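## Task

Press every drive blank that carries a blue sticker fully in until it bottoms out and clicks into its latch, leaving all other blanks untouched. The rack is loose on the table: it must tilt no more than a little (more counts as failure) and must finish in its original place.

## Robot and tools

Robot: two arms, left_arm and right_arm, each a yam_ultra six-joint arm with a two-finger parallel gripper and a wrist camera. Cameras: cam_head_left, cam_head_right (on a fixed stand behind the arms), cam_left_wrist, cam_right_wrist, all 672x504.

Scene frame: origin at table-top height, halfway between the nominal arm bases; +x points out over the table, +z up, left_arm sits toward +y. Camera image sides do not match arm names. Measured bases: left_arm at (-0.013, +0.284, +0.012) m, right_arm at (-0.052, -0.301, +0.035) m, both turned slightly about z. Reported end_effector_position (m) and end_effector_quat_wxyz are in the scene frame; the position is the point between the finger pads, about 1 cm short of the tips. Fingers extend along the gripper's +z axis and part along its y axis. Reported values can be a few cm off, more when reaching far.

Command row layout (shared by execute_actions and move): one flat list of 14 numbers covering both arms, even if only one moves: left_arm dx, dy, dz, rx, ry, rz, opening, then right_arm in the same order. Each value lies in [-1, 1]. The six pose numbers are offsets, not poses: they are measured from that arm's Hand target at the start of the action or move, along the Hand target's own axes. Scale: 1.0 equals 0.6 m of translation or 180 degrees of rotation; rx, ry, rz form one rotation vector. The opening is absolute: +1 fully open (0.094 m), -1 shut. Sending all six pose zeros re-requests the current Hand target; repeating a nonzero offset moves further. To keep a gripper unchanged, resend its present opening, because 0 means half open.

execute_actions(actions, cameras): actions is a list of actions; each action is a table of up to 15 rows, one per 1/30 s step, and a short table repeats its final row to fill 15 steps. Every row in an action counts from the action's starting Hand target, not from the row before. An empty actions list returns state plus all camera images. cameras: list of names, ["all"], or [] for none; an unknown name voids the call.

move(target, speed, blend, opening_speed, grip_force, blocking, cameras): drives each gripper in a straight line toward an offset target (one 14-number row, or up to 15 rows, all counted from the same starting Hand targets). speed is path top speed in m/s, 0.002 to 2.9, default 0.25 (rotation capped at twice that in rad/s); one value or one per target. blend (m) rounds corners between listed targets; 0 stops at each. opening_speed is the finger rate per second on the -1..+1 scale, at least 0.2. grip_force is newtons per finger pad, 10 to 50, one value or one per arm; it persists. blocking=false returns after about 0.5 s while motion continues. Paths do not avoid obstacles or the other arm; long moves cut off after 10 s. The result adds a move: line naming the ending (done, off_target, moving, held, fault) and limits such as paced or held. done means within 10 mm and 2 degrees of target; neither done nor off_target tells you about contact.

wait(seconds 0 to 10, cameras) lets time pass holding commands. stop(cameras) brakes a running move. zoom_image(camera, region=[x0, y0, x1, y1] pixels, top-left origin, at most 504 wide and high) enlarges part of the latest image of a camera. read_manual(section="licences") returns licence text only. finished_scene(scene) ends the current scene with its number; irreversible, so only call it when the latched state holds without the robot.

Result lines: Hand target (last commanded pose after clipping; next offsets start here), end_effector pose, Joint positions (last value is finger opening in m), Joint velocities (may read within noise), Joint torques (include gravity, noisy, positive toward larger joint angle; first three wrap at ±28 N m), grip_measured (opening on command scale, reads slightly wide when empty), Tool commands, and possibly MOTOR HOT or OVER-TEMPERATURE FAULT.

Behaviour: orientation commands are clipped to 40 degrees from the measured one each step. Grippers often stop a few cm short of a commanded pose from friction or weight; a new command (even zeros) re-requests it, otherwise add the missing distance. An arm blocked by contact keeps pushing until commanded back past its gripper. Avoid paths near an arm's own base.

Avoid: tipping or sliding the rack (it is free-standing; push gently, slowly, straight along the blank's insertion direction, and consider bracing the rack with the other arm), pushing blanks without the target sticker colour, hard or fast contacts, arm-to-arm collisions or gripping the other arm's fingers, strain on wrist camera cables, dropping anything or letting things leave the table, and long stretched or stalled pushes that overheat motors.

Each tool is called after "Call:" as name([rows], argument=value, ...), one row to a line, values as JSON.

## Session

Call:
execute_actions(actions=[])

Scene clock: 0.00 s.
left_arm: end_effector_position=(+0.2984, +0.1626, +0.1430) grip_measured=+1.000 end_effector_quat_wxyz=(+0.630, +0.017, +0.745, -0.218) | right_arm: end_effector_position=(+0.2499, -0.1156, +0.2255) grip_measured=+1.000 end_effector_quat_wxyz=(+0.536, -0.103, +0.780, +0.307)
Joint positions: left_arm=[-0.352 1.314 0.055 1.147 -0.038 -0.314 0.094] | right_arm=[0.488 0.997 0.393 0.359 -0.195 0.339 0.094]
Joint velocities: within noise
Joint torques (N m): no reading
Heat: left arm: 32 °C; right arm: 31 °C.
Hand target: left_arm +0.3014, +0.1601, +0.1567; +0.646, +0.019, +0.730, -0.221 | right_arm +0.2513, -0.1167, +0.2344; +0.546, -0.106, +0.773, +0.307
Tool commands: left_gripper/opening=+1.0 right_gripper/opening=+1.0

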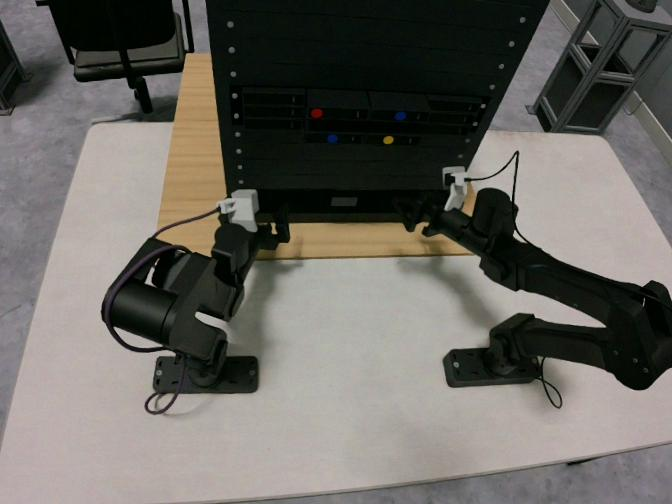

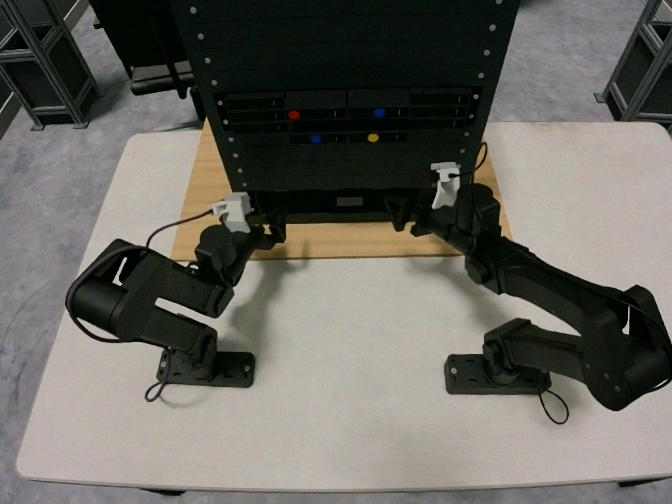

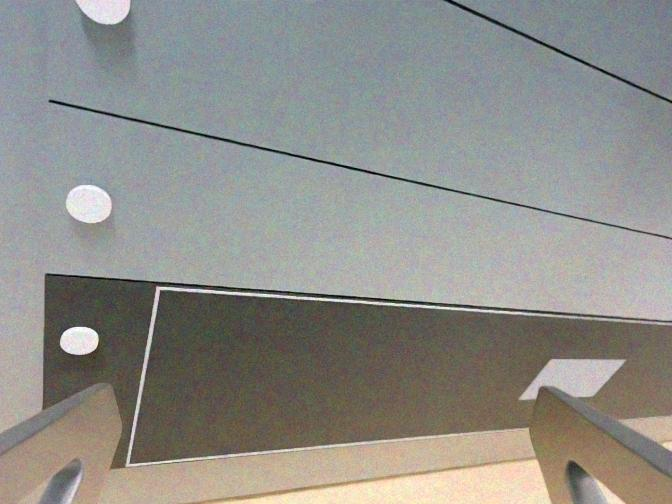

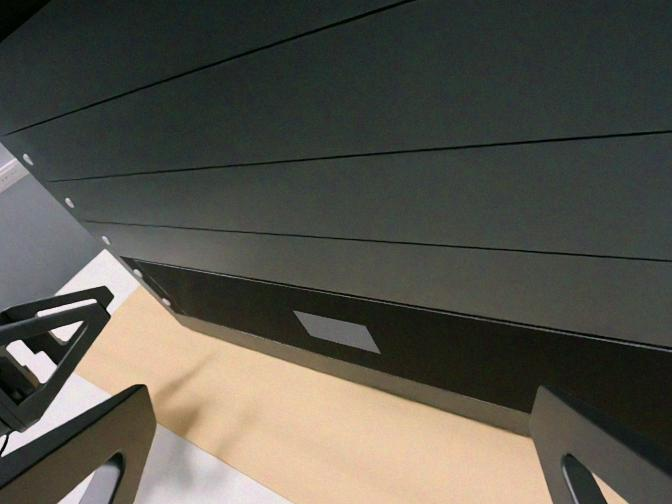

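Call:
zoom_image(camera="cam_head_left", region=[210, 60, 530, 240])

Call:
zoom_image(camera="cam_head_right", region=[180, 60, 500, 240])

Scaled by 1.575 from the camera's 672x504 image, which has a finer 960x720 frame.

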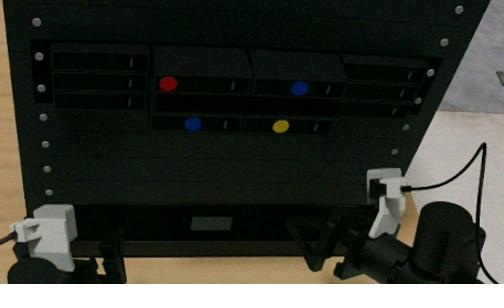

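Scaled by 1.575 from the camera's 672x504 image, which has a finer 960x720 frame.

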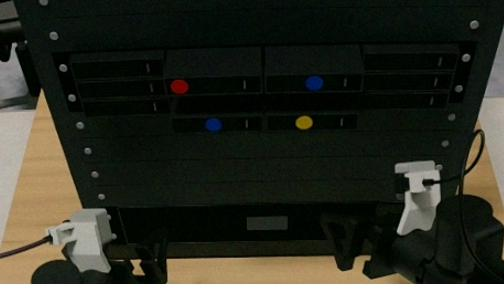

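Call:
move(target=[-0.188,-0.173,-0.1175,-0.109,-0.038,0.092,-0.97,-0.077,0.038,-0.121,0.190,-0.1045,-0.0925,-0.97], cameras=["all"])

Scene clock: 6.63 s.
left_arm: end_effector_position=(+0.2211, +0.1175, +0.2868) grip_measured=-0.969 end_effector_quat_wxyz=(+0.707, +0.012, +0.707, -0.004) | right_arm: end_effector_position=(+0.1998, -0.1477, +0.2838) grip_measured=-0.967 end_effector_quat_wxyz=(+0.695, -0.025, +0.718, -0.014)
Joint positions: left_arm=[-1.212 0.884 0.454 0.431 -1.231 0.013 0.001] | right_arm=[1.162 0.882 0.393 0.414 1.107 0.011 0.002]
Joint torques (N m): left_arm=[-0.57 -0.42 9.2 0.95 -0.15 0.04] | right_arm=[0.31 -0.98 8.23 1.7 0.11 -0.13]
Heat: left arm: 33 °C; right arm: 32 °C.
Hand target: left_arm +0.2215, +0.1202, +0.2999; +0.707, +0.001, +0.707, +0.000 | right_arm +0.2011, -0.1494, +0.3003; +0.707, +0.000, +0.707, +0.000
Off the commanded pose: left_arm 0.013 m, 1 deg | right_arm 0.017 m, 4 deg.
move: off_target (left_arm, right_arm)

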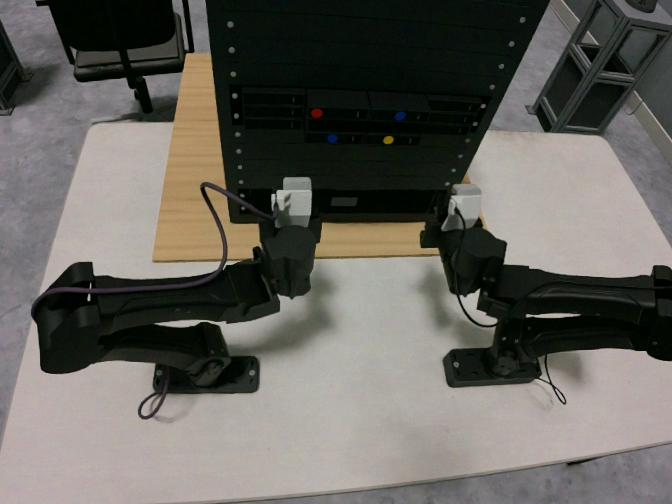

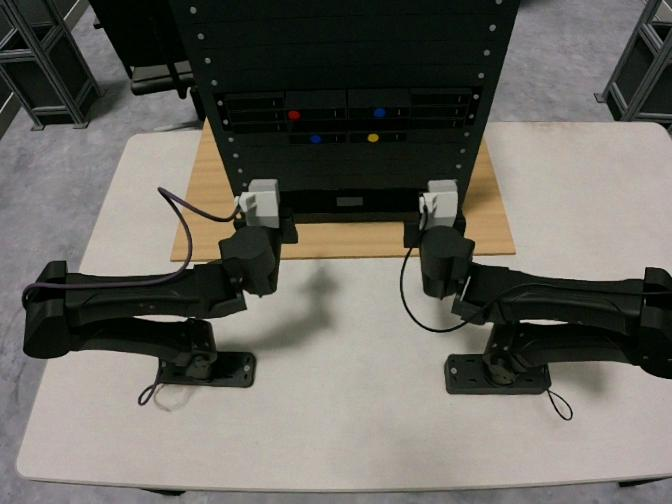

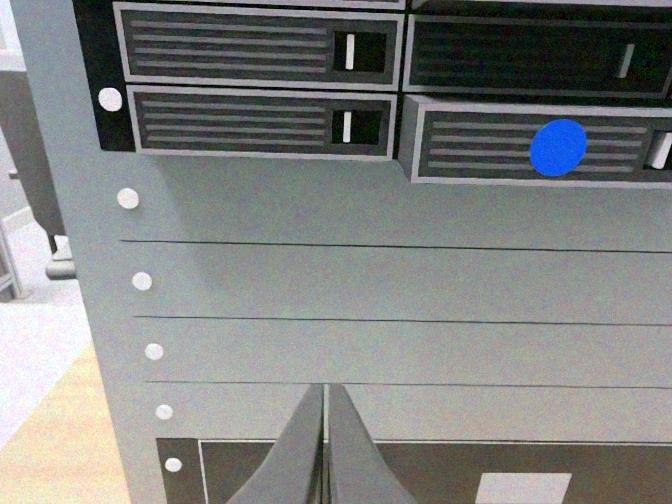

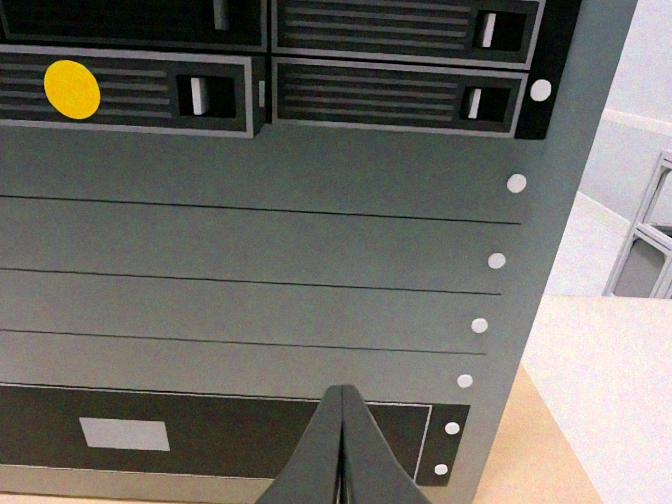

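Call:
move(target=[-0.063,-0.145,0,0,0,0,-0.97,0,0,0,0,0,0,-0.97], cameras=["cam_left_wrist"])

Scene clock: 11.00 s.
left_arm: end_effector_position=(+0.2209, +0.0306, +0.3226) grip_measured=-0.969 end_effector_quat_wxyz=(+0.705, +0.024, +0.709, +0.008) | right_arm: end_effector_position=(+0.1998, -0.1477, +0.2841) grip_measured=-0.967 end_effector_quat_wxyz=(+0.695, -0.025, +0.718, -0.014)
Joint positions: left_arm=[-1.32 1.257 0.796 0.429 -1.34 0.015 0.001] | right_arm=[1.162 0.882 0.393 0.416 1.107 0.009 0.002]
Joint torques (N m): left_arm=[-0.47 -3.4 8.92 1.2 -0.11 -0.07] | right_arm=[0.29 -0.91 8.18 1.7 0.11 -0.13]
Heat: left arm: 33 °C; right arm: 33 °C.
Hand target: left_arm +0.2214, +0.0331, +0.3376; +0.707, +0.001, +0.707, +0.000 | right_arm +0.2011, -0.1494, +0.3003; +0.707, +0.000, +0.707, +0.000
Off the commanded pose: left_arm 0.015 m, 3 deg | right_arm 0.016 m, 4 deg.
move: off_target (left_arm, right_arm)
Images, in order (width x height): cam_left_wrist 672x504.

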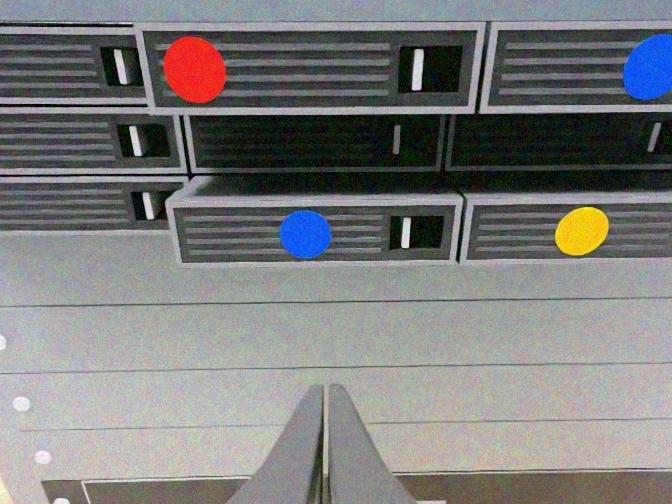

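Call:
move(target=[-0.005,0.013,0.125,0,0,0,-0.97,0,0,0,0,0,0,-0.97], cameras=["all"], speed=0.12)

Scene clock: 14.10 s.
left_arm: end_effector_position=(+0.2953, +0.0458, +0.3240) grip_measured=-0.969 end_effector_quat_wxyz=(+0.701, +0.012, +0.713, +0.022) | right_arm: end_effector_position=(+0.1998, -0.1477, +0.2841) grip_measured=-0.967 end_effector_quat_wxyz=(+0.695, -0.025, +0.718, -0.014)
Joint positions: left_arm=[-1.042 1.327 0.861 0.429 -1.098 0.015 0.001] | right_arm=[1.162 0.882 0.393 0.416 1.107 0.009 0.002]
Joint torques (N m): left_arm=[0.5 -3.81 9.17 1.38 0.17 -0.11] | right_arm=[0.28 -0.92 8.18 1.69 0.11 -0.14]
Heat: left arm: 33 °C; right arm: 34 °C.
Hand target: left_arm +0.2964, +0.0408, +0.3405; +0.707, +0.001, +0.707, +0.000 | right_arm +0.2011, -0.1494, +0.3003; +0.707, +0.000, +0.707, +0.000
Off the commanded pose: left_arm 0.017 m, 3 deg | right_arm 0.016 m, 4 deg.
move: off_target (left_arm, right_arm)

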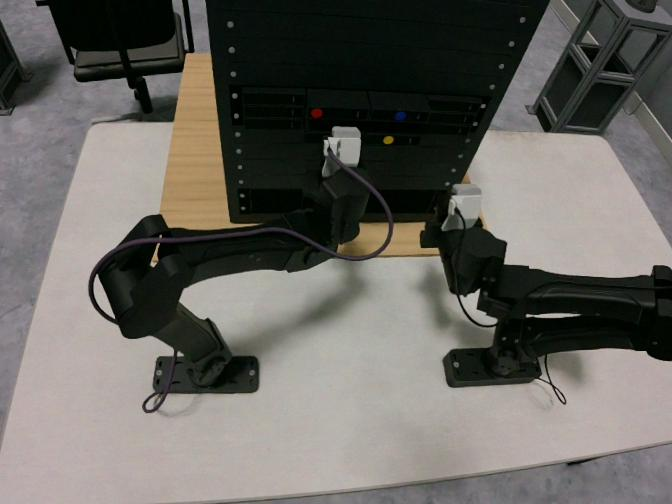

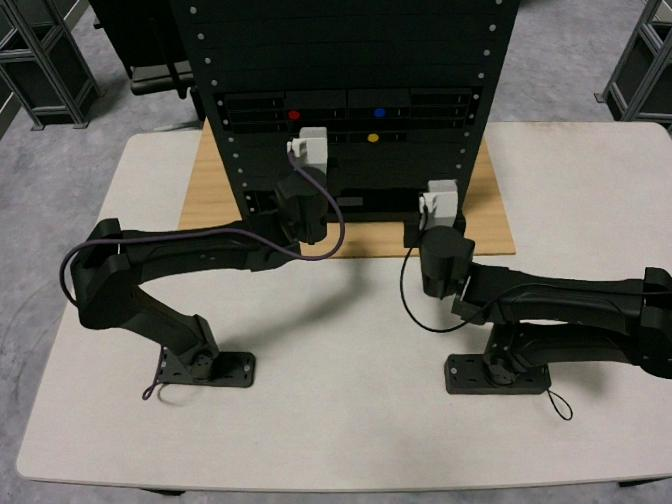

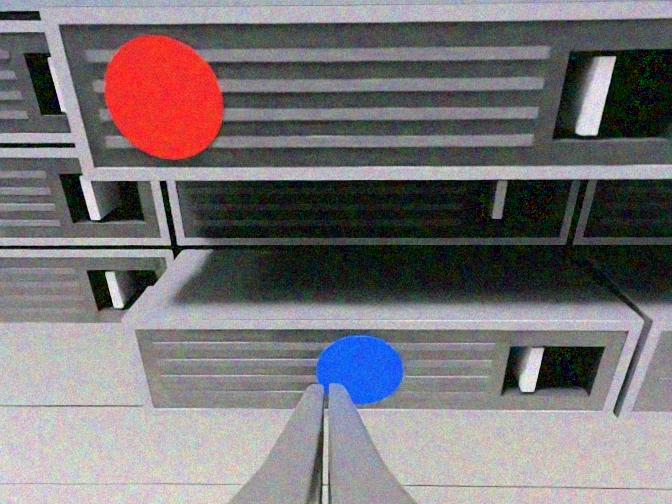

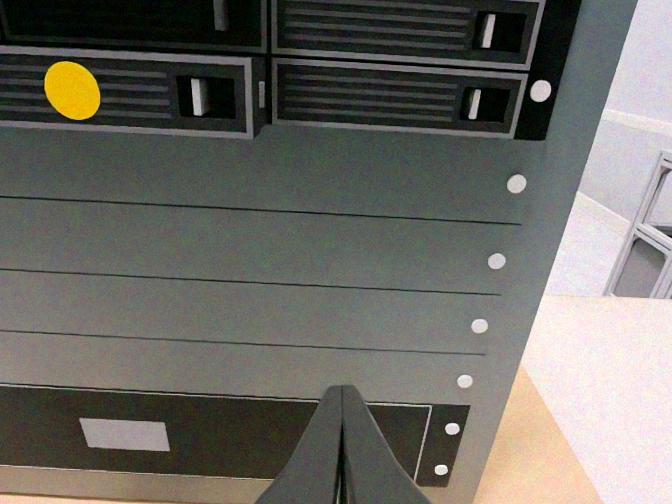

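Call:
move(target=[0.003,-0.013,0.045,0,0,0,-0.97,0,0,0,0,0,0,-0.97], cameras=["cam_left_wrist","cam_head_left"], speed=0.04)

Scene clock: 17.80 s.
left_arm: end_effector_position=(+0.3185, +0.0335, +0.3167) grip_measured=-0.969 end_effector_quat_wxyz=(+0.695, +0.026, +0.718, +0.024) | right_arm: end_effector_position=(+0.1998, -0.1477, +0.2841) grip_measured=-0.967 end_effector_quat_wxyz=(+0.695, -0.025, +0.718, -0.014)
Joint positions: left_arm=[-0.987 1.41 0.916 0.429 -1.026 0.015 0.001] | right_arm=[1.162 0.882 0.393 0.416 1.107 0.009 0.002]
Joint torques (N m): left_arm=[0.65 -4.55 9.25 1.71 0.16 -0.11] | right_arm=[0.31 -0.91 8.18 1.7 0.11 -0.13]
Heat: left arm: 33 °C; right arm: 34 °C.
Hand target: left_arm +0.3234, +0.0330, +0.3387; +0.707, +0.001, +0.707, +0.000 | right_arm +0.2011, -0.1494, +0.3003; +0.707, +0.000, +0.707, +0.000
Off the commanded pose: left_arm 0.023 m, 4 deg | right_arm 0.016 m, 4 deg.
move: off_target (left_arm, right_arm)
Images, in order (width x height): cam_head_left 672x504, cam_left_wrist 672x504.

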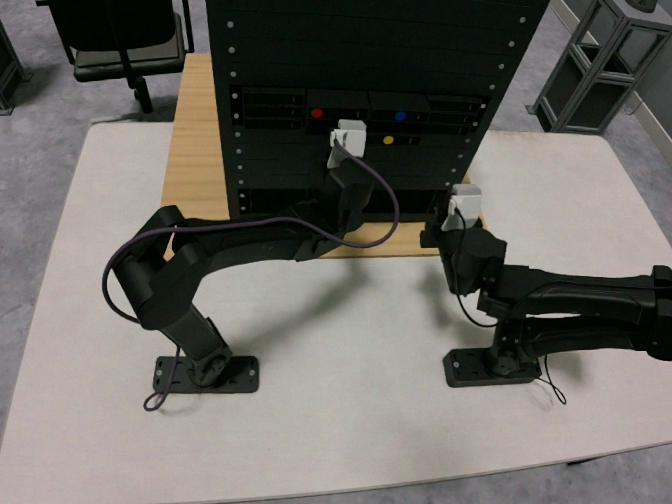

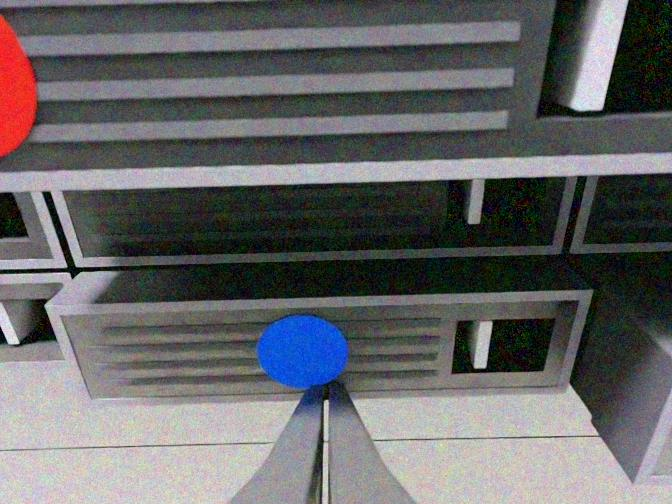

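Call:
move([
  [-0.012,-0.005,-0.035,0,-0.017,0,-0.97,0,0,0,0,0,0,-0.97],
  [-0.018,-0.005,-0.01,0,-0.017,0,-0.97,0,0,0,0,0,0,-0.97],
  [-0.018,-0.005,0.015,0,-0.017,0,-0.97,0,0,0,0,0,0,-0.97],
], cameras=["cam_left_wrist","cam_head_left"], speed=0.05, blend=[0.005,0.003,0])

Scene clock: 20.40 s.
left_arm: end_effector_position=(+0.3253, +0.0325, +0.3199) grip_measured=-0.969 end_effector_quat_wxyz=(+0.704, +0.029, +0.709, +0.036) | right_arm: end_effector_position=(+0.1998, -0.1477, +0.2841) grip_measured=-0.967 end_effector_quat_wxyz=(+0.695, -0.025, +0.718, -0.014)
Joint positions: left_arm=[-0.973 1.441 0.919 0.511 -1.026 0.082 0.001] | right_arm=[1.162 0.882 0.393 0.416 1.107 0.009 0.002]
Joint torques (N m): left_arm=[0.98 -4.57 9.43 2.2 0.32 0.04] | right_arm=[0.31 -0.91 8.18 1.7 0.11 -0.13]
Heat: left arm: 33 °C; right arm: 35 °C.
Hand target: left_arm +0.3324, +0.0299, +0.3495; +0.725, +0.001, +0.688, +0.000 | right_arm +0.2011, -0.1494, +0.3003; +0.707, +0.000, +0.707, +0.000
Off the commanded pose: left_arm 0.031 m, 6 deg | right_arm 0.016 m, 4 deg.
move: off_target (left_arm, right_arm)
Images, in order (width x height): cam_head_left 672x504, cam_left_wrist 672x504.

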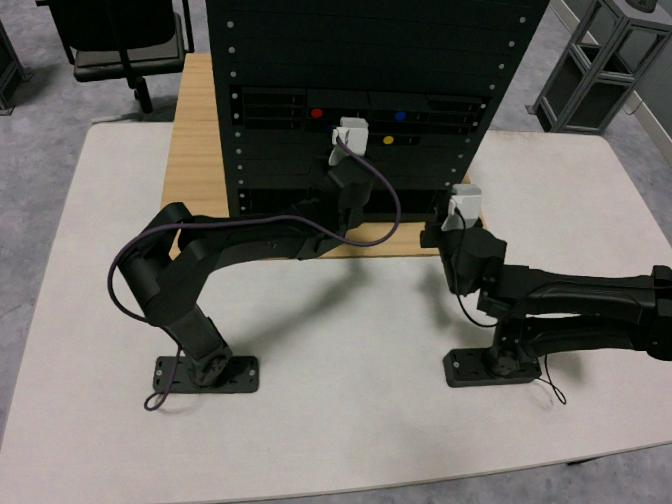

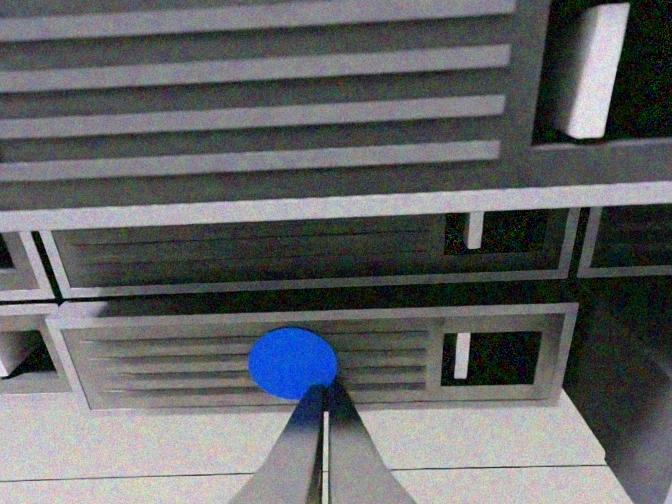

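Call:
move(target=[-0.006,0.0,0.02,0,0,0,-0.97,0,0,0,0,0,0,-0.97], cameras=["cam_left_wrist","cam_head_left"], speed=0.03)

Scene clock: 21.83 s.
left_arm: end_effector_position=(+0.3323, +0.0319, +0.3246) grip_measured=-0.969 end_effector_quat_wxyz=(+0.706, +0.027, +0.707, +0.031) | right_arm: end_effector_position=(+0.1998, -0.1477, +0.2841) grip_measured=-0.967 end_effector_quat_wxyz=(+0.695, -0.025, +0.718, -0.014)
Joint positions: left_arm=[-0.953 1.452 0.94 0.511 -1.001 0.082 0.001] | right_arm=[1.162 0.882 0.393 0.416 1.107 0.009 0.002]
Joint torques (N m): left_arm=[1.98 -4.1 10.35 2.03 0.4 0.02] | right_arm=[0.29 -0.94 8.21 1.7 0.11 -0.13]
Heat: left arm: 33 °C; right arm: 35 °C.
Hand target: left_arm +0.3442, +0.0299, +0.3537; +0.725, +0.001, +0.688, +0.000 | right_arm +0.2011, -0.1494, +0.3003; +0.707, +0.000, +0.707, +0.000
Off the commanded pose: left_arm 0.031 m, 6 deg | right_arm 0.016 m, 4 deg.
move: off_target (left_arm, right_arm)
Images, in order (width x height): cam_head_left 672x504, cam_left_wrist 672x504.

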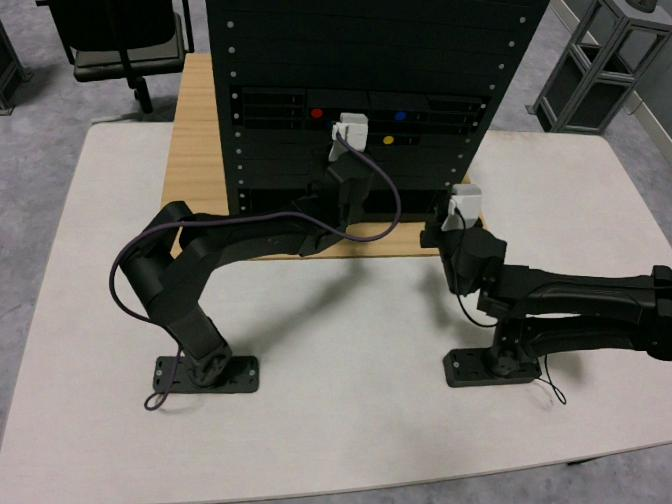

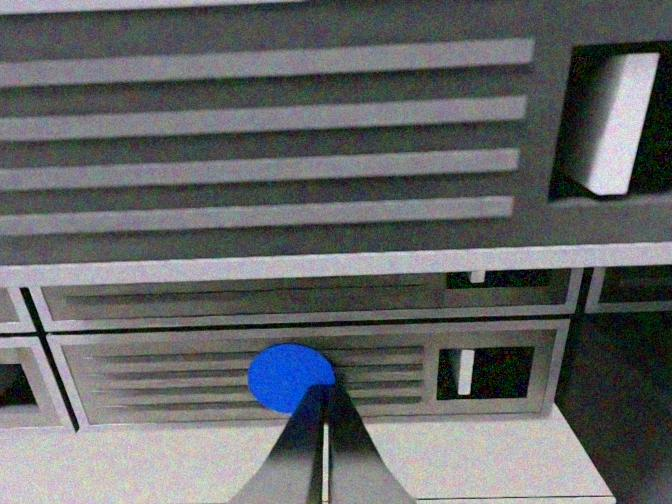

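Call:
move(target=[-0.003,0.0,0.012,0,0,0,-0.97,0,0,0,0,0,0,-0.97], cameras=["cam_left_wrist","cam_head_left"], speed=0.03)

Scene clock: 23.27 s.
left_arm: end_effector_position=(+0.3327, +0.0312, +0.3247) grip_measured=-0.969 end_effector_quat_wxyz=(+0.706, +0.027, +0.707, +0.031) | right_arm: end_effector_position=(+0.1998, -0.1477, +0.2841) grip_measured=-0.967 end_effector_quat_wxyz=(+0.695, -0.025, +0.718, -0.014)
Joint positions: left_arm=[-0.953 1.455 0.943 0.511 -1.001 0.082 0.001] | right_arm=[1.162 0.882 0.393 0.416 1.107 0.009 0.002]
Joint torques (N m): left_arm=[3.51 -3.55 11.54 1.94 0.56 0.01] | right_arm=[0.28 -0.92 8.18 1.7 0.12 -0.13]
Heat: left arm: 34 °C; right arm: 35 °C.
Hand target: left_arm +0.3513, +0.0299, +0.3559; +0.725, +0.001, +0.688, +0.000 | right_arm +0.2011, -0.1494, +0.3003; +0.707, +0.000, +0.707, +0.000
Off the commanded pose: left_arm 0.036 m, 6 deg | right_arm 0.016 m, 4 deg.
move: off_target (left_arm, right_arm)
Images, in order (width x height): cam_head_left 672x504, cam_left_wrist 672x504.

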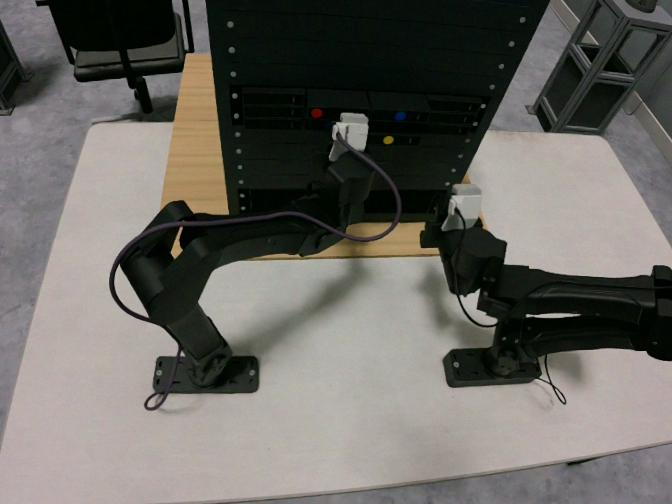

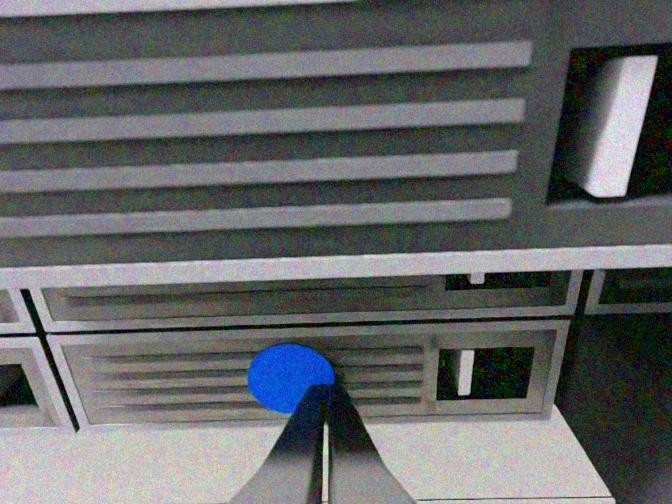

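Call:
move([
  [0.02,0.0,-0.05,0,0,0,-0.97,0,0,0,0,0,0,-0.97],
  [0.02,0.0,-0.22,0,0.017,0,-0.97,0,0,0,0,0,0,-0.97],
], cameras=["cam_left_wrist","cam_head_left"], speed=[0.1,0.2], blend=[0.02,0])

Scene clock: 25.77 s.
left_arm: end_effector_position=(+0.2215, +0.0220, +0.3324) grip_measured=-0.969 end_effector_quat_wxyz=(+0.709, +0.010, +0.706, +0.002) | right_arm: end_effector_position=(+0.1998, -0.1477, +0.2841) grip_measured=-0.967 end_effector_quat_wxyz=(+0.695, -0.025, +0.718, -0.014)
Joint positions: left_arm=[-1.326 1.297 0.841 0.475 -1.357 0.036 0.001] | right_arm=[1.162 0.882 0.393 0.416 1.107 0.009 0.002]
Joint torques (N m): left_arm=[-0.43 -5.67 5.82 0.82 -0.08 -0.17] | right_arm=[0.28 -0.9 8.18 1.7 0.12 -0.13]
Heat: left arm: 34 °C; right arm: 36 °C.
Hand target: left_arm +0.2201, +0.0301, +0.3370; +0.707, +0.001, +0.707, +0.000 | right_arm +0.2011, -0.1494, +0.3003; +0.707, +0.000, +0.707, +0.000
Off the commanded pose: left_arm 0.009 m, 1 deg | right_arm 0.016 m, 4 deg.
move: off_target (right_arm); blend cut to 0.0148 m at target 1
Images, in order (width x height): cam_head_left 672x504, cam_left_wrist 672x504.

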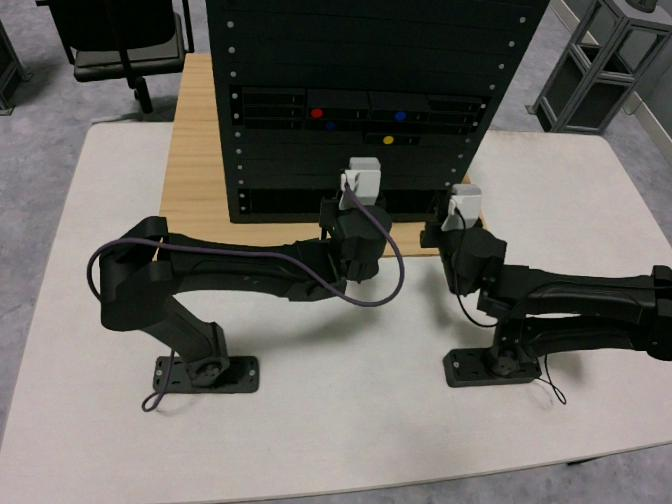

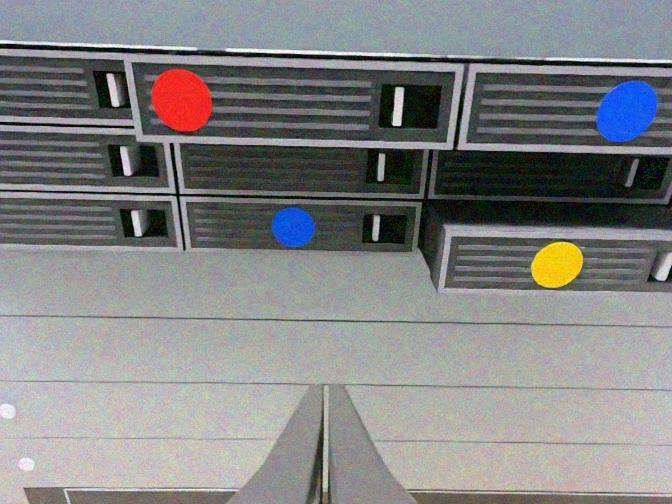

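Call:
move(target=[0,0.15,-0.03,0,0,0,-0.97,0,0,0,0,0,0,-0.97])

Call:
move(target=[0,0,0,0,0,0,-0.97,-0.170,0.113,0.065,0,-0.012,0,-0.97], cameras=["cam_right_wrist"])

Scene clock: 28.80 s.
left_arm: end_effector_position=(+0.2037, +0.1191, +0.3322) grip_measured=-0.969 end_effector_quat_wxyz=(+0.709, +0.004, +0.705, +0.007) | right_arm: end_effector_position=(+0.1998, -0.1477, +0.2841) grip_measured=-0.967 end_effector_quat_wxyz=(+0.695, -0.025, +0.718, -0.014)
Joint positions: left_arm=[-1.317 0.855 0.617 0.261 -1.363 0.038 0.001] | right_arm=[1.162 0.882 0.393 0.416 1.107 0.009 0.002]
Joint torques (N m): left_arm=[-0.23 -0.76 7.17 0.88 0.01 -0.15] | right_arm=[0.29 -0.92 8.2 1.7 0.11 -0.13]
Heat: left arm: 33 °C; right arm: 36 °C.
Hand target: left_arm +0.2022, +0.1201, +0.3371; +0.707, +0.001, +0.707, +0.000 | right_arm +0.2011, -0.1494, +0.3003; +0.707, +0.000, +0.707, +0.000
Off the commanded pose: left_arm 0.005 m, 1 deg | right_arm 0.016 m, 4 deg.
move: off_target (right_arm)

Scene clock: 30.07 s.
left_arm: end_effector_position=(+0.2037, +0.1191, +0.3318) grip_measured=-0.969 end_effector_quat_wxyz=(+0.708, +0.004, +0.706, +0.008) | right_arm: end_effector_position=(+0.2373, -0.0823, +0.3971) grip_measured=-0.967 end_effector_quat_wxyz=(+0.724, +0.009, +0.690, +0.007)
Joint positions: left_arm=[-1.317 0.855 0.617 0.256 -1.363 0.034 0.001] | right_arm=[1.145 1.196 0.886 0.416 1.107 -0.072 0.002]
Joint torques (N m): left_arm=[-0.13 -0.65 7.39 0.86 0.01 -0.15] | right_arm=[-0.5 -3.23 8.95 0.75 -0.12 -0.11]
Heat: left arm: 33 °C; right arm: 36 °C.
Hand target: left_arm +0.2022, +0.1201, +0.3371; +0.707, +0.001, +0.707, +0.000 | right_arm +0.2401, -0.0816, +0.4023; +0.720, +0.000, +0.694, +0.000
Off the commanded pose: left_arm 0.006 m, 1 deg | right_arm 0.006 m, 1 deg.
move: done
Images, in order (width x height): cam_right_wrist 672x504.

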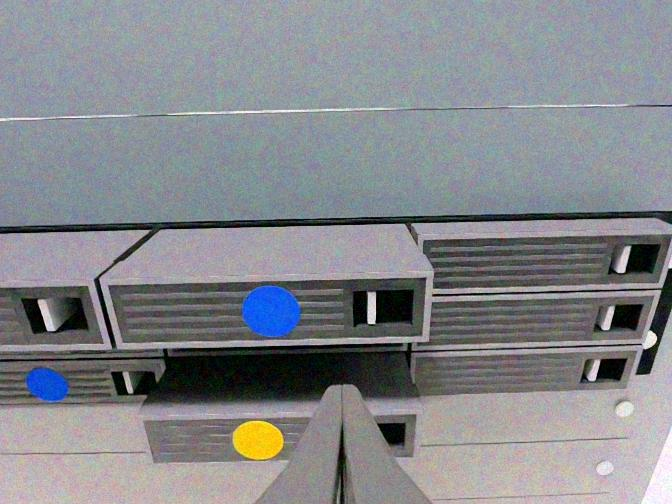

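Call:
move(target=[0,0,0,0,0,0,-0.97,0.013,0.045,0.08,0,0.01,0,-0.97], cameras=["cam_right_wrist"], speed=0.15)

Scene clock: 32.63 s.
left_arm: end_effector_position=(+0.2037, +0.1191, +0.3318) grip_measured=-0.969 end_effector_quat_wxyz=(+0.708, +0.004, +0.706, +0.008) | right_arm: end_effector_position=(+0.2878, -0.0594, +0.3904) grip_measured=-0.967 end_effector_quat_wxyz=(+0.713, +0.003, +0.701, -0.010)
Joint positions: left_arm=[-1.317 0.855 0.617 0.256 -1.363 0.034 0.001] | right_arm=[1.03 1.385 1.036 0.379 1.009 -0.035 0.002]
Joint torques (N m): left_arm=[-0.18 -0.69 7.38 0.87 0 -0.17] | right_arm=[-0.42 -5.15 9.42 0.81 -0.12 0.17]
Heat: left arm: 33 °C; right arm: 35 °C.
Hand target: left_arm +0.2022, +0.1201, +0.3371; +0.707, +0.001, +0.707, +0.000 | right_arm +0.2883, -0.0546, +0.3963; +0.709, +0.000, +0.705, +0.000
Off the commanded pose: left_arm 0.006 m, 1 deg | right_arm 0.008 m, 1 deg.
move: done
Images, in order (width x height): cam_right_wrist 672x504.

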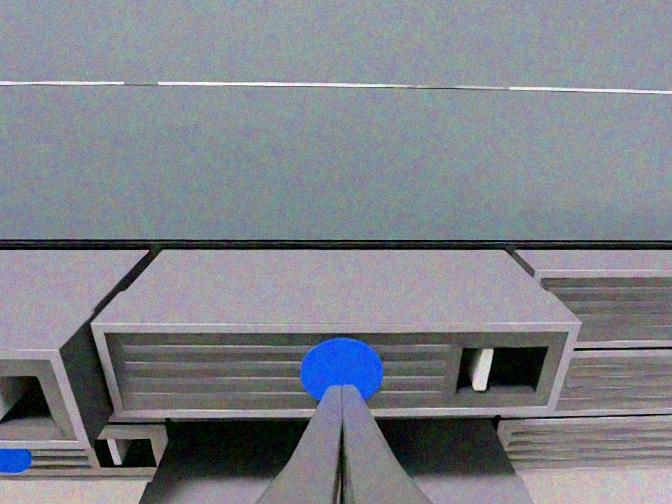

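Call:
move(target=[0,0,0,0,0,0,-0.97,-0.008,0.0,0.035,0,0,0,-0.97], cameras=["cam_right_wrist","cam_head_right"], speed=0.04)

Scene clock: 34.53 s.
left_arm: end_effector_position=(+0.2037, +0.1191, +0.3318) grip_measured=-0.969 end_effector_quat_wxyz=(+0.708, +0.004, +0.706, +0.008) | right_arm: end_effector_position=(+0.3056, -0.0565, +0.3972) grip_measured=-0.967 end_effector_quat_wxyz=(+0.714, +0.000, +0.700, -0.005)
Joint positions: left_arm=[-1.317 0.855 0.617 0.256 -1.363 0.034 0.001] | right_arm=[0.982 1.425 1.093 0.365 0.95 -0.034 0.002]
Joint torques (N m): left_arm=[-0.23 -0.7 7.32 0.87 0 -0.17] | right_arm=[-0.49 -5.24 9.47 0.85 -0.13 0.17]
Heat: left arm: 33 °C; right arm: 35 °C.
Hand target: left_arm +0.2022, +0.1201, +0.3371; +0.707, +0.001, +0.707, +0.000 | right_arm +0.3093, -0.0546, +0.4012; +0.709, +0.000, +0.705, +0.000
Off the commanded pose: left_arm 0.006 m, 1 deg | right_arm 0.006 m, 1 deg.
move: done
Images, in order (width x height): cam_head_right 672x504, cam_right_wrist 672x504.

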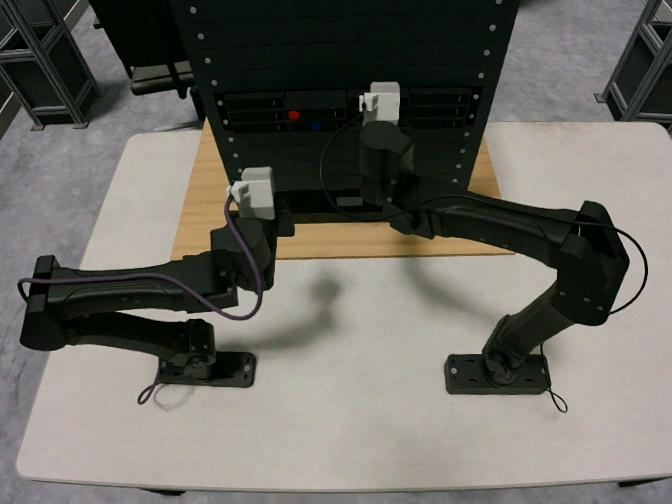

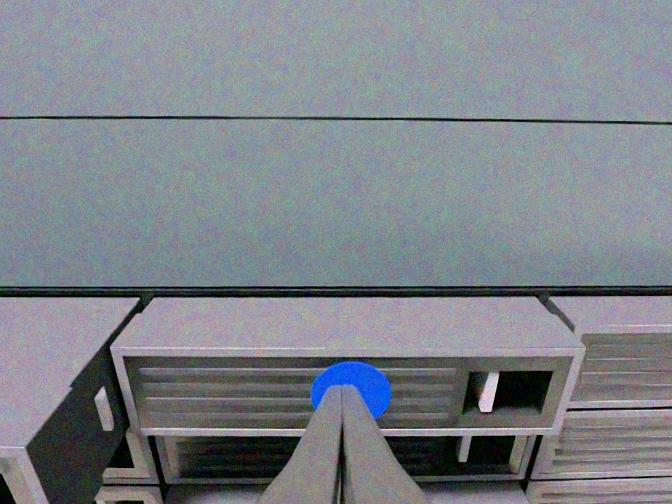

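Call:
move(target=[0,0,0,0,0,0,-0.97,0,0.0,0.03,0,0,0,-0.97], cameras=["cam_right_wrist","cam_head_right"], speed=0.04)

Scene clock: 36.07 s.
left_arm: end_effector_position=(+0.2037, +0.1191, +0.3318) grip_measured=-0.969 end_effector_quat_wxyz=(+0.708, +0.004, +0.706, +0.008) | right_arm: end_effector_position=(+0.3152, -0.0560, +0.3969) grip_measured=-0.967 end_effector_quat_wxyz=(+0.712, -0.001, +0.702, -0.008)
Joint positions: left_arm=[-1.317 0.855 0.617 0.256 -1.363 0.034 0.001] | right_arm=[0.959 1.449 1.119 0.354 0.93 -0.032 0.002]
Joint torques (N m): left_arm=[-0.2 -0.69 7.34 0.88 -0.01 -0.17] | right_arm=[-2.32 -4.3 10.24 0.98 -0.36 0.17]
Heat: left arm: 33 °C; right arm: 34 °C.
Hand target: left_arm +0.2022, +0.1201, +0.3371; +0.707, +0.001, +0.707, +0.000 | right_arm +0.3273, -0.0546, +0.4013; +0.709, +0.000, +0.705, +0.000
Off the commanded pose: left_arm 0.006 m, 1 deg | right_arm 0.013 m, 1 deg.
move: off_target (right_arm)
Images, in order (width x height): cam_head_right 672x504, cam_right_wrist 672x504.

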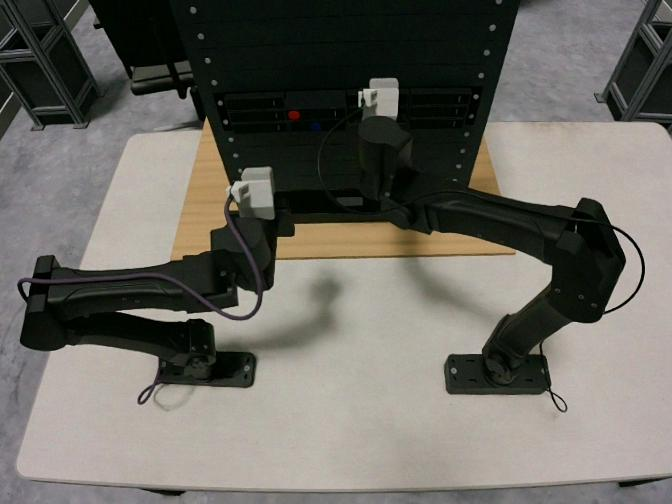

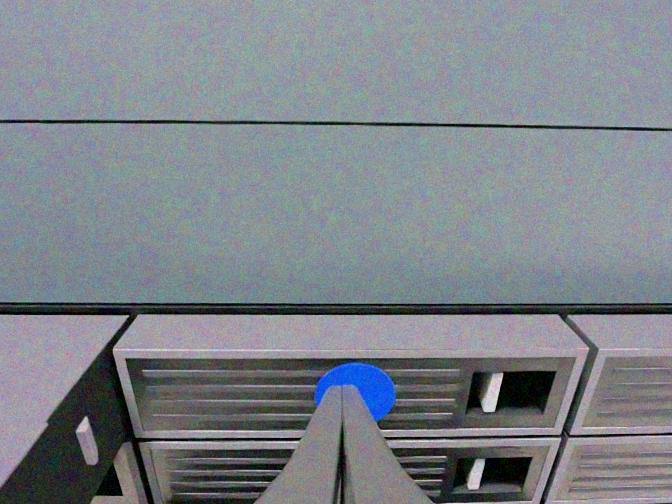

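Call:
move(target=[0,0,0,0,0,0,-0.97,0,0.0,0.012,0,0,0,-0.97], cameras=["cam_right_wrist","cam_head_right"], speed=0.04)

Call:
move(target=[0,0,0,0,0,0,-0.97,0,0.0,-0.18,0,0,0,-0.97], cameras=["all"], speed=0.15)

Scene clock: 37.97 s.
left_arm: end_effector_position=(+0.2037, +0.1191, +0.3318) grip_measured=-0.969 end_effector_quat_wxyz=(+0.708, +0.004, +0.706, +0.008) | right_arm: end_effector_position=(+0.3155, -0.0556, +0.3970) grip_measured=-0.967 end_effector_quat_wxyz=(+0.711, -0.002, +0.703, -0.009)
Joint positions: left_arm=[-1.317 0.855 0.617 0.256 -1.363 0.034 0.001] | right_arm=[0.959 1.451 1.125 0.344 0.93 -0.029 0.002]
Joint torques (N m): left_arm=[-0.2 -0.7 7.32 0.86 0 -0.17] | right_arm=[-3.89 -3.32 10.82 1.11 -0.53 0.16]
Heat: left arm: 33 °C; right arm: 34 °C.
Hand target: left_arm +0.2022, +0.1201, +0.3371; +0.707, +0.001, +0.707, +0.000 | right_arm +0.3345, -0.0546, +0.4014; +0.709, +0.000, +0.705, +0.000
Off the commanded pose: left_arm 0.006 m, 1 deg | right_arm 0.020 m, 1 deg.
move: off_target (right_arm)
Images, in order (width x height): cam_head_right 672x504, cam_right_wrist 672x504.

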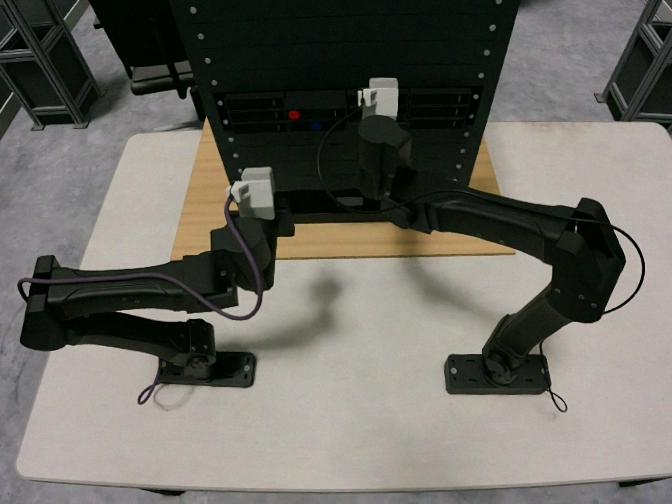

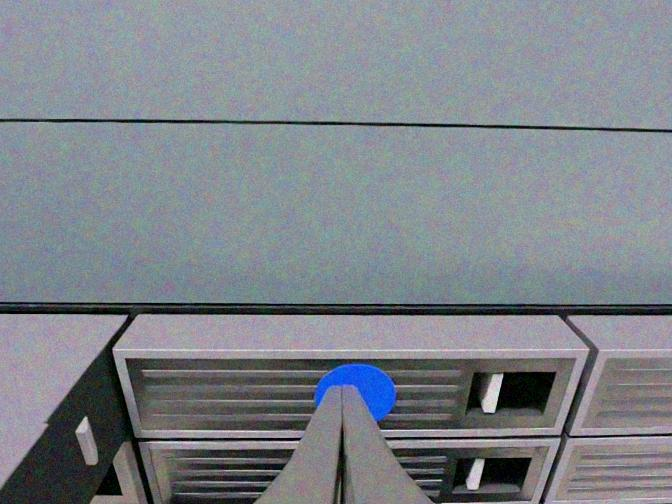

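Scene clock: 39.67 s.
left_arm: end_effector_position=(+0.2037, +0.1191, +0.3318) grip_measured=-0.969 end_effector_quat_wxyz=(+0.708, +0.004, +0.706, +0.008) | right_arm: end_effector_position=(+0.2286, -0.0476, +0.4034) grip_measured=-0.967 end_effector_quat_wxyz=(+0.714, +0.006, +0.700, +0.009)
Joint positions: left_arm=[-1.317 0.855 0.617 0.256 -1.363 0.034 0.001] | right_arm=[1.229 1.302 1.015 0.342 1.187 -0.029 0.002]
Joint torques (N m): left_arm=[-0.16 -0.72 7.36 0.88 0 -0.16] | right_arm=[0.31 -6.37 5.5 0.72 0.02 0.01]
Heat: left arm: 33 °C; right arm: 34 °C.
Hand target: left_arm +0.2022, +0.1201, +0.3371; +0.707, +0.001, +0.707, +0.000 | right_arm +0.2265, -0.0546, +0.4007; +0.709, +0.000, +0.705, +0.000
Off the commanded pose: left_arm 0.006 m, 1 deg | right_arm 0.008 m, 2 deg.
move: done

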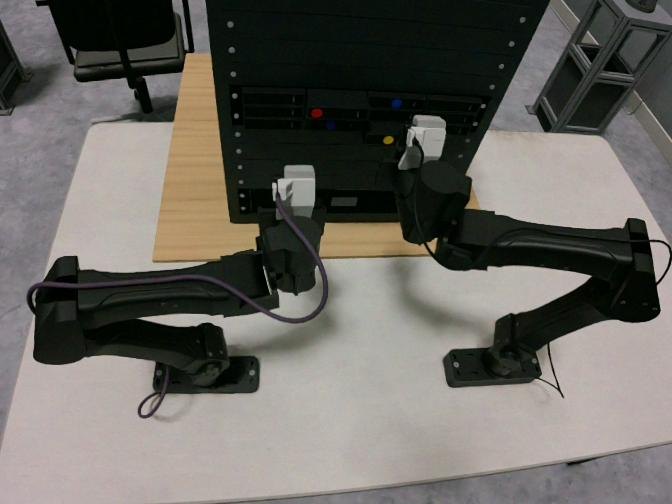

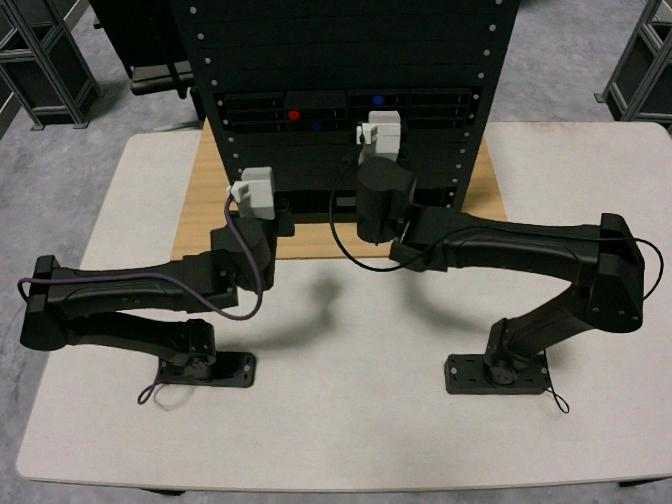

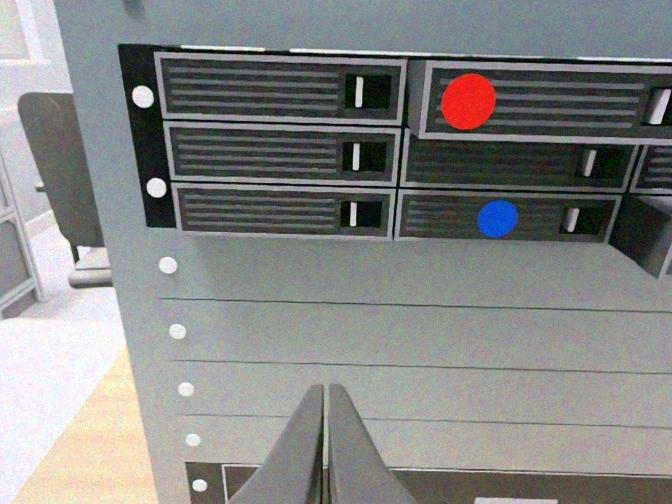

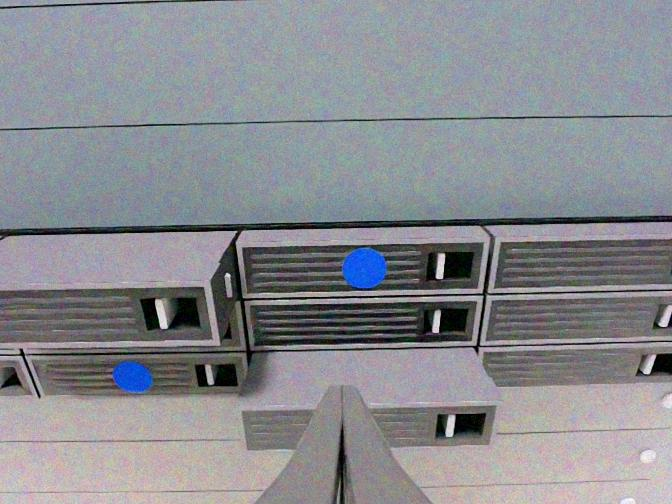

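Call:
finished_scene(scene=1)

The scene is finished: the task was done.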